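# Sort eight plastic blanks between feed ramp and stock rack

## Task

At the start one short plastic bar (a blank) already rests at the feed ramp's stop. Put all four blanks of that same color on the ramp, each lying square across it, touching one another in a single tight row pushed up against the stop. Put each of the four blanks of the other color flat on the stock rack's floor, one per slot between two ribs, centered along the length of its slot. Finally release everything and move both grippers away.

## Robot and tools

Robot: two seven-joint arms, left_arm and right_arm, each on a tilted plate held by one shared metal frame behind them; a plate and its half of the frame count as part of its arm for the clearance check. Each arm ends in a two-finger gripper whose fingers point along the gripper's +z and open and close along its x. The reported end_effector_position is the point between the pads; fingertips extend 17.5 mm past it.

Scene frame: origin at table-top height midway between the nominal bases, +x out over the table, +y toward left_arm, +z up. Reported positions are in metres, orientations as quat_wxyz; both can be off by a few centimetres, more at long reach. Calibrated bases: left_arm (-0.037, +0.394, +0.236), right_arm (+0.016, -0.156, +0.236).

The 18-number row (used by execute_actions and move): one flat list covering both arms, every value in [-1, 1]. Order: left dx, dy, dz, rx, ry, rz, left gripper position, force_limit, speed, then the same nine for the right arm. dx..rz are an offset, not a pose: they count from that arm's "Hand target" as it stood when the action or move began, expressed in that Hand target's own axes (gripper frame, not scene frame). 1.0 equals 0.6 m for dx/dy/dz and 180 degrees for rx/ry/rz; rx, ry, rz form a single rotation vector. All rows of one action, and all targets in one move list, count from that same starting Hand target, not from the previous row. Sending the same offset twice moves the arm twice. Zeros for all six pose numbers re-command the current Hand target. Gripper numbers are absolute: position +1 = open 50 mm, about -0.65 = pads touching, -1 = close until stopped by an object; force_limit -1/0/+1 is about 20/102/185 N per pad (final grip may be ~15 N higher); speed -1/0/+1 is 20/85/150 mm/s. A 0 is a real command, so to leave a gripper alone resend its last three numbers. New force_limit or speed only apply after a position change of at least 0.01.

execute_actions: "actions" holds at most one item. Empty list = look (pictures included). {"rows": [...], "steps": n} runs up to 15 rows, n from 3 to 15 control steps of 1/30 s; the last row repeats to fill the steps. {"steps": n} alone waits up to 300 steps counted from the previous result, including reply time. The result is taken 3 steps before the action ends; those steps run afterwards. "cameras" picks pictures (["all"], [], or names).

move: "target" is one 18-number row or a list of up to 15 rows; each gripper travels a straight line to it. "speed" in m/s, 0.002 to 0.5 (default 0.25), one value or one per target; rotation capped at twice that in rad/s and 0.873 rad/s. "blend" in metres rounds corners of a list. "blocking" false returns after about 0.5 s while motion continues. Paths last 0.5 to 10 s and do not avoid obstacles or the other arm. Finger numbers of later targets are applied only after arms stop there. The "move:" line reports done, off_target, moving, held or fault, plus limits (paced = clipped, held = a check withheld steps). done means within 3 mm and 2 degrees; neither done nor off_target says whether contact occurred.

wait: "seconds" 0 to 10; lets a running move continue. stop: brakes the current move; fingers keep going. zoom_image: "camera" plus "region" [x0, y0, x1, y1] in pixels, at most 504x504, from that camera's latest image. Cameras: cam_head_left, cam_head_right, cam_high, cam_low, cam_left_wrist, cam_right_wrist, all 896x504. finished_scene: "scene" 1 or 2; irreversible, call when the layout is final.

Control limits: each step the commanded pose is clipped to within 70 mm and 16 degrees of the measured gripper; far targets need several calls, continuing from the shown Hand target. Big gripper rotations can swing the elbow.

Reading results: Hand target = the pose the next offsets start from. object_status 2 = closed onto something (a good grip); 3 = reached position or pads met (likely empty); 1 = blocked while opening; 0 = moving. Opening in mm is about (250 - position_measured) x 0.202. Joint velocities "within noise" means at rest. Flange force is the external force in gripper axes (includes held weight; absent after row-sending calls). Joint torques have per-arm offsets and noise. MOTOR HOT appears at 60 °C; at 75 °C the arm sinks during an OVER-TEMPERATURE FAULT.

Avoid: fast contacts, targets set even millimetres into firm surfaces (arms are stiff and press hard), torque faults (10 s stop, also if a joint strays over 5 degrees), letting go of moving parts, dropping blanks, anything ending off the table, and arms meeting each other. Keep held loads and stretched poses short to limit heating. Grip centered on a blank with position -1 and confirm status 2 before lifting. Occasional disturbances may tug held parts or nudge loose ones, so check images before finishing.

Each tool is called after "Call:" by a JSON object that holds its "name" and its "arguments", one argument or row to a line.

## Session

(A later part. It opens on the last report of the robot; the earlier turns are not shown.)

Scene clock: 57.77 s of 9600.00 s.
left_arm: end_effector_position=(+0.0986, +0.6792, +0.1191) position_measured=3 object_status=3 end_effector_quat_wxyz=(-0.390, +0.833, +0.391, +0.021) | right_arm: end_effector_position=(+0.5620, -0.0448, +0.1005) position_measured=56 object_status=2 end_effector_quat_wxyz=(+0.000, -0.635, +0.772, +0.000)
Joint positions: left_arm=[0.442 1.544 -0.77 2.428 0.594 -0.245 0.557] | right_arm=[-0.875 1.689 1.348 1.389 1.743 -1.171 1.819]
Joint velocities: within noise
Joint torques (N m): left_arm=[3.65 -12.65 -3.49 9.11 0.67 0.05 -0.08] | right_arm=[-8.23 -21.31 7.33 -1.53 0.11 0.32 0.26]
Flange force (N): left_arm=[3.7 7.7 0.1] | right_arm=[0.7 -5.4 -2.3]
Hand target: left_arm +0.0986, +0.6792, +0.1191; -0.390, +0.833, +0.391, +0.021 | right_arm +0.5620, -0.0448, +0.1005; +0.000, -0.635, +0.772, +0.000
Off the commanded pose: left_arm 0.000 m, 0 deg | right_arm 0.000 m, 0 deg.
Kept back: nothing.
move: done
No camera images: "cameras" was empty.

Call:
{"name": "move", "arguments": {
  "target": [
    [0,0,0,0,0,0,1,0,0, 0,0,0,0,0,0,0.77,-0.7,-1],
    [0,0,0,0,0,0,1,0,0, 0,0,-0.05,0,0,0,0.77,-0.7,-1],
    [0,0,0,0,0,0,1,0,0, 0.08,0,-0.25,0,0,0,0.77,-0.7,-1]
  ],
  "speed": [0.05,0.05,0.2],
  "cameras": ["cam_right_wrist","cam_low"]
}}

Call:
{"name": "zoom_image", "arguments": {
  "camera": "cam_low",
  "region": [400, 160, 540, 240]
}}

Call:
{"name": "zoom_image", "arguments": {
  "camera": "cam_right_wrist",
  "region": [350, 230, 750, 480]
}}

Scene clock: 60.87 s of 9600.00 s.
left_arm: end_effector_position=(+0.0986, +0.6792, +0.1191) position_measured=3 object_status=3 end_effector_quat_wxyz=(-0.390, +0.833, +0.391, +0.021) | right_arm: end_effector_position=(+0.5527, -0.0918, +0.2504) position_measured=37 object_status=3 end_effector_quat_wxyz=(+0.000, -0.635, +0.772, +0.000)
Joint positions: left_arm=[0.442 1.544 -0.77 2.428 0.594 -0.245 0.557] | right_arm=[-0.915 1.451 1.502 1.491 1.927 -1.34 1.896]
Joint velocities: within noise
Joint torques (N m): left_arm=[3.66 -12.54 -3.42 9.13 0.71 0.09 -0.09] | right_arm=[-8.05 -19.32 7.45 -3.02 0.26 0.14 0.22]
Flange force (N): left_arm=[4.1 7.4 0.2] | right_arm=[1.1 -5.0 -2.4]
Hand target: left_arm +0.0986, +0.6792, +0.1191; -0.390, +0.833, +0.391, +0.021 | right_arm +0.5528, -0.0918, +0.2505; +0.000, -0.635, +0.772, +0.000
Off the commanded pose: left_arm 0.000 m, 0 deg | right_arm 0.000 m, 0 deg.
Kept back: nothing.
move: done
camera_calibration:
cam_right_wrist: T_world_to_cam=[[-0.171354, -0.985074, 0.016327, -0.000186742], [-0.98458, 0.171814, 0.0329095, 0.603357], [-0.0352235, -0.0104361, -0.999325, 0.436675], [0, 0, 0, 1]] pos_world=[0.609402, -0.0992917, 0.416527]
Images, in order (width x height): cam_low 896x504, cam_right_wrist 896x504.

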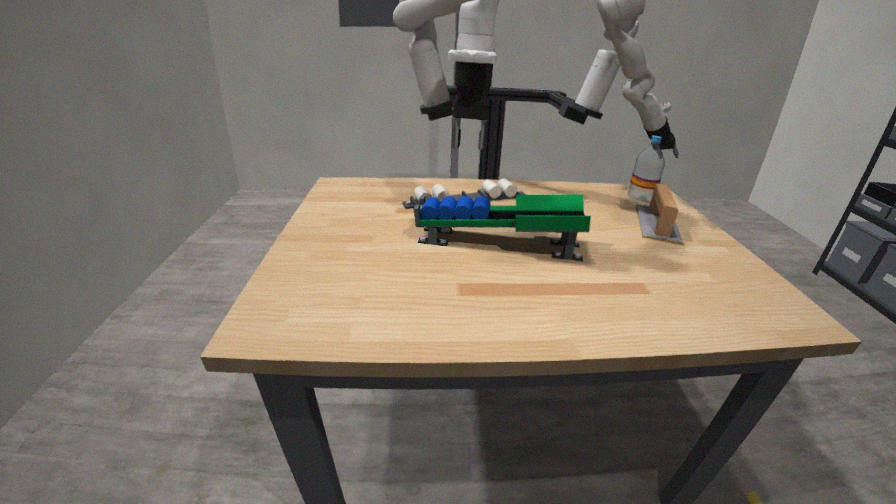

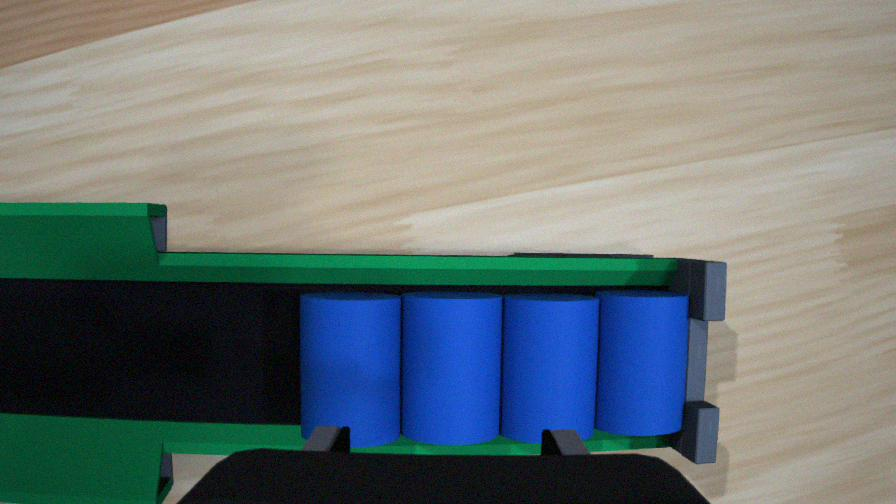

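Scaled by 3.600 from the camera's 896x504 image, which has a finer 1280x720 frame.

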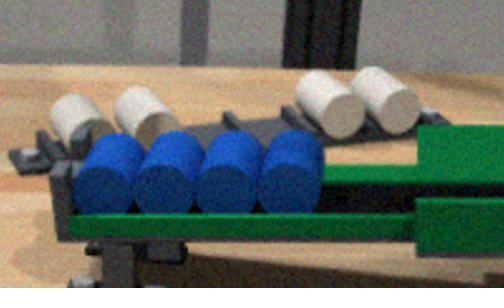

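Scaled by 1.260 from the camera's 896x504 image, which has a finer 1280x720 frame.

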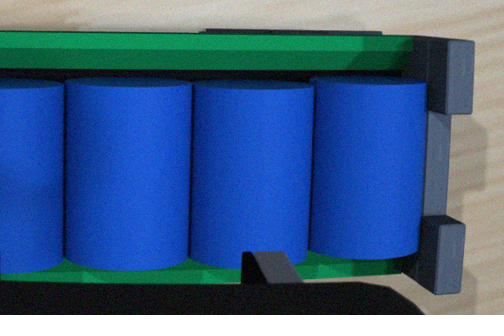

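Call:
{"name": "move", "arguments": {
  "target": [0,0,0,0,0,0,1,0,0, -0.1613,0.5243,0.2175,0,0,-0.1622,0.84,-0.7,-1],
  "cameras": ["cam_right_wrist","cam_head_right"]
}}

Call:
{"name": "zoom_image", "arguments": {
  "camera": "cam_right_wrist",
  "region": [320, 270, 780, 490]
}}

Call:
{"name": "zoom_image", "arguments": {
  "camera": "cam_head_right",
  "region": [370, 240, 550, 350]
}}

Scene clock: 63.00 s of 9600.00 s.
left_arm: end_effector_position=(+0.0986, +0.6792, +0.1191) position_measured=3 object_status=3 end_effector_quat_wxyz=(-0.390, +0.833, +0.391, +0.021) | right_arm: end_effector_position=(+0.2629, +0.0639, +0.1200) position_measured=26 object_status=3 end_effector_quat_wxyz=(+0.000, +0.809, -0.587, +0.000)
Joint positions: left_arm=[0.442 1.544 -0.77 2.428 0.594 -0.245 0.557] | right_arm=[-1.633 1.657 1.107 2.093 1.513 -1.064 2.299]
Joint velocities: within noise
Joint torques (N m): left_arm=[3.6 -12.58 -3.48 9.09 0.62 0 -0.07] | right_arm=[-4.37 -15.79 6.45 0.62 0.25 0.21 0.17]
Flange force (N): left_arm=[3.9 8.0 -0.4] | right_arm=[3.1 -4.7 -2.2]
Hand target: left_arm +0.0986, +0.6792, +0.1191; -0.390, +0.833, +0.391, +0.021 | right_arm +0.2628, +0.0639, +0.1200; +0.000, +0.809, -0.587, +0.000
Off the commanded pose: left_arm 0.000 m, 0 deg | right_arm 0.000 m, 0 deg.
Kept back: nothing.
move: done
camera_calibration:
cam_right_wrist: T_world_to_cam=[[0.330895, -0.943527, 0.0162745, -0.0290299], [-0.943316, -0.330252, 0.0329859, 0.316687], [-0.0257484, -0.0262669, -0.999323, 0.29629], [0, 0, 0, 1]] pos_world=[0.315971, 0.0849785, 0.286116]
Images, in order (width x height): cam_head_right 896x504, cam_right_wrist 896x504.

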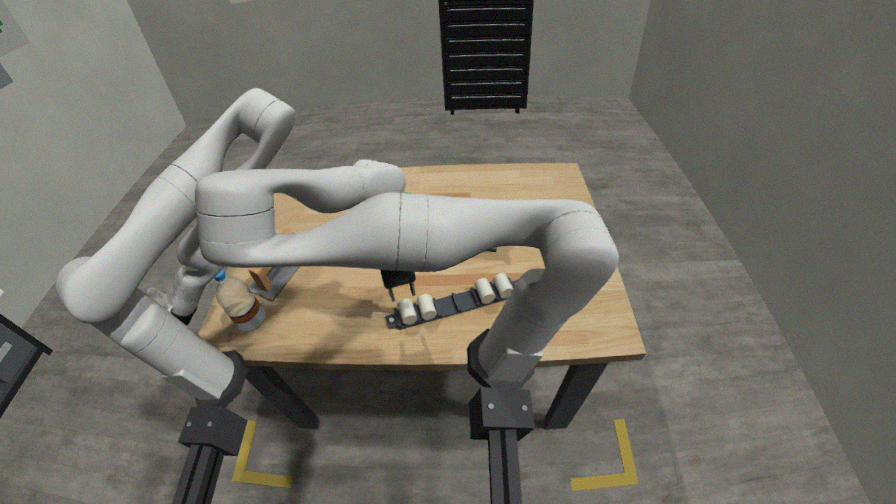

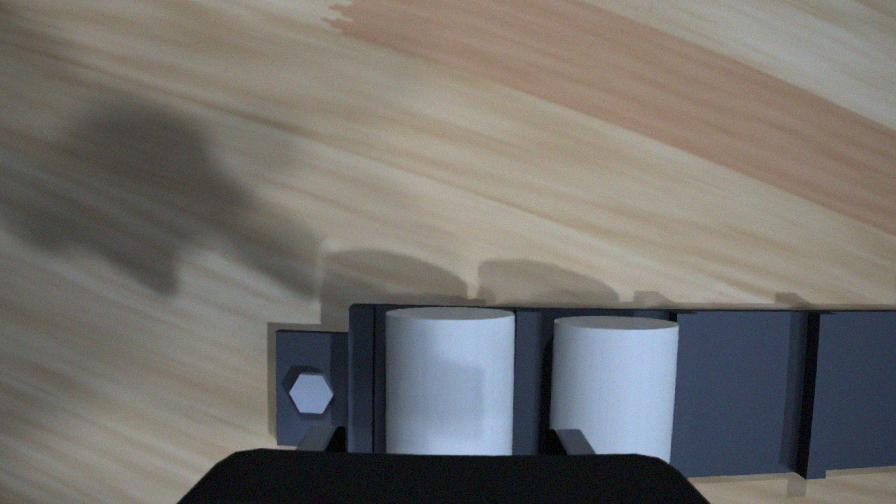

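Scaled by 1.096 from the camera's 896x504 image, which has a finer 1280x720 frame.

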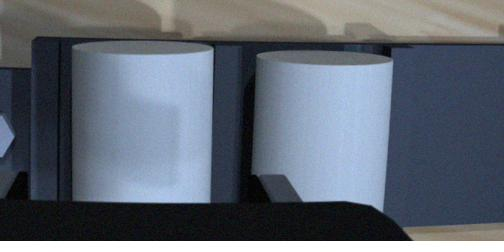

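Scaled by 2.800 from the camera's 896x504 image, which has a finer 1280x720 frame.

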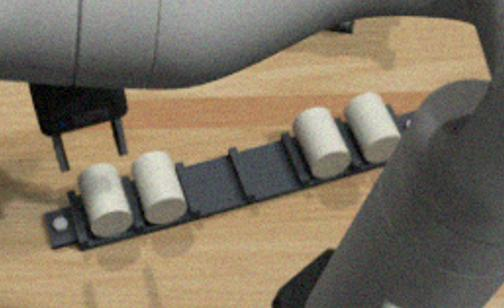

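Call:
{"name": "move", "arguments": {
  "target": [0,0,0,0,0,0,1,0,0, 0,0,-0.2,0,0,0,0.84,-0.7,-1],
  "cameras": ["cam_low","cam_high"]
}}

Call:
{"name": "zoom_image", "arguments": {
  "camera": "cam_high",
  "region": [350, 180, 530, 320]
}}

Scene clock: 64.20 s of 9600.00 s.
left_arm: end_effector_position=(+0.0986, +0.6792, +0.1191) position_measured=3 object_status=3 end_effector_quat_wxyz=(-0.390, +0.833, +0.391, +0.021) | right_arm: end_effector_position=(+0.2628, +0.0639, +0.2399) position_measured=26 object_status=3 end_effector_quat_wxyz=(+0.000, +0.809, -0.587, +0.000)
Joint positions: left_arm=[0.442 1.544 -0.77 2.428 0.594 -0.245 0.557] | right_arm=[-1.701 1.436 1.326 2.093 1.844 -1.174 2.155]
Joint velocities: within noise
Joint torques (N m): left_arm=[3.58 -12.64 -3.55 9.09 0.67 0.07 -0.07] | right_arm=[-4.02 -14.71 6.37 -2.32 0.29 0.31 0.2]
Flange force (N): left_arm=[3.5 7.7 0.0] | right_arm=[2.6 -3.7 -2.5]
Hand target: left_arm +0.0986, +0.6792, +0.1191; -0.390, +0.833, +0.391, +0.021 | right_arm +0.2628, +0.0639, +0.2400; +0.000, +0.809, -0.587, +0.000
Off the commanded pose: left_arm 0.000 m, 0 deg | right_arm 0.000 m, 0 deg.
Kept back: nothing.
move: done
Images, in order (width x height): cam_high 896x504, cam_low 896x504.

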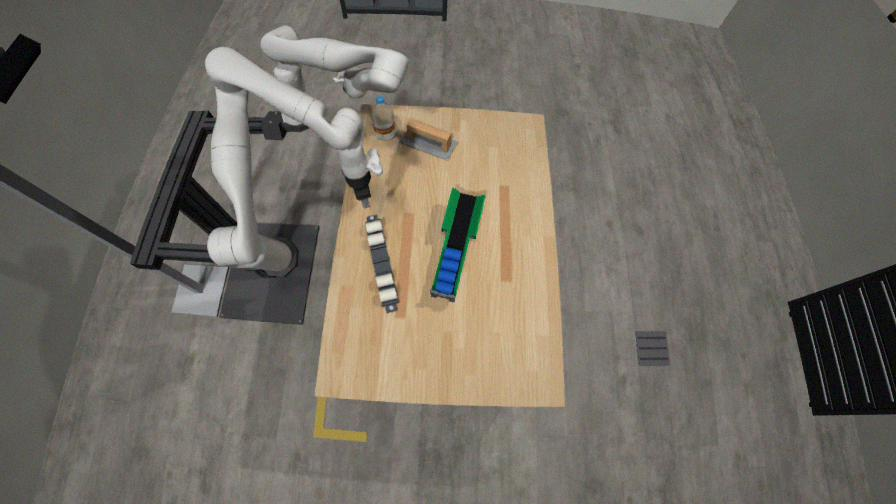

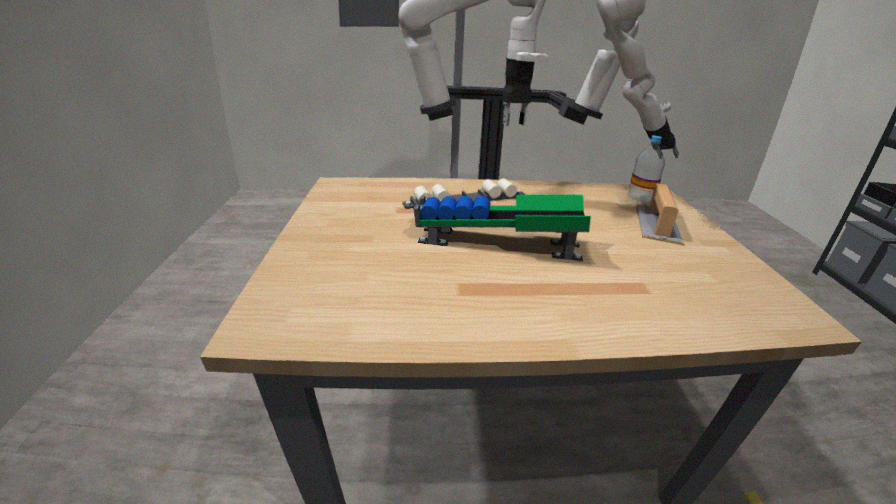

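Scaled by 2.800 from the camera's 896x504 image, which has a finer 1280x720 frame.

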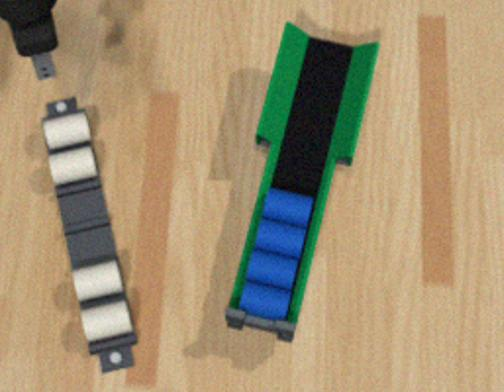

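Call:
{"name": "finished_scene", "arguments": {
  "scene": 1
}}

The scene is finished: the task was done.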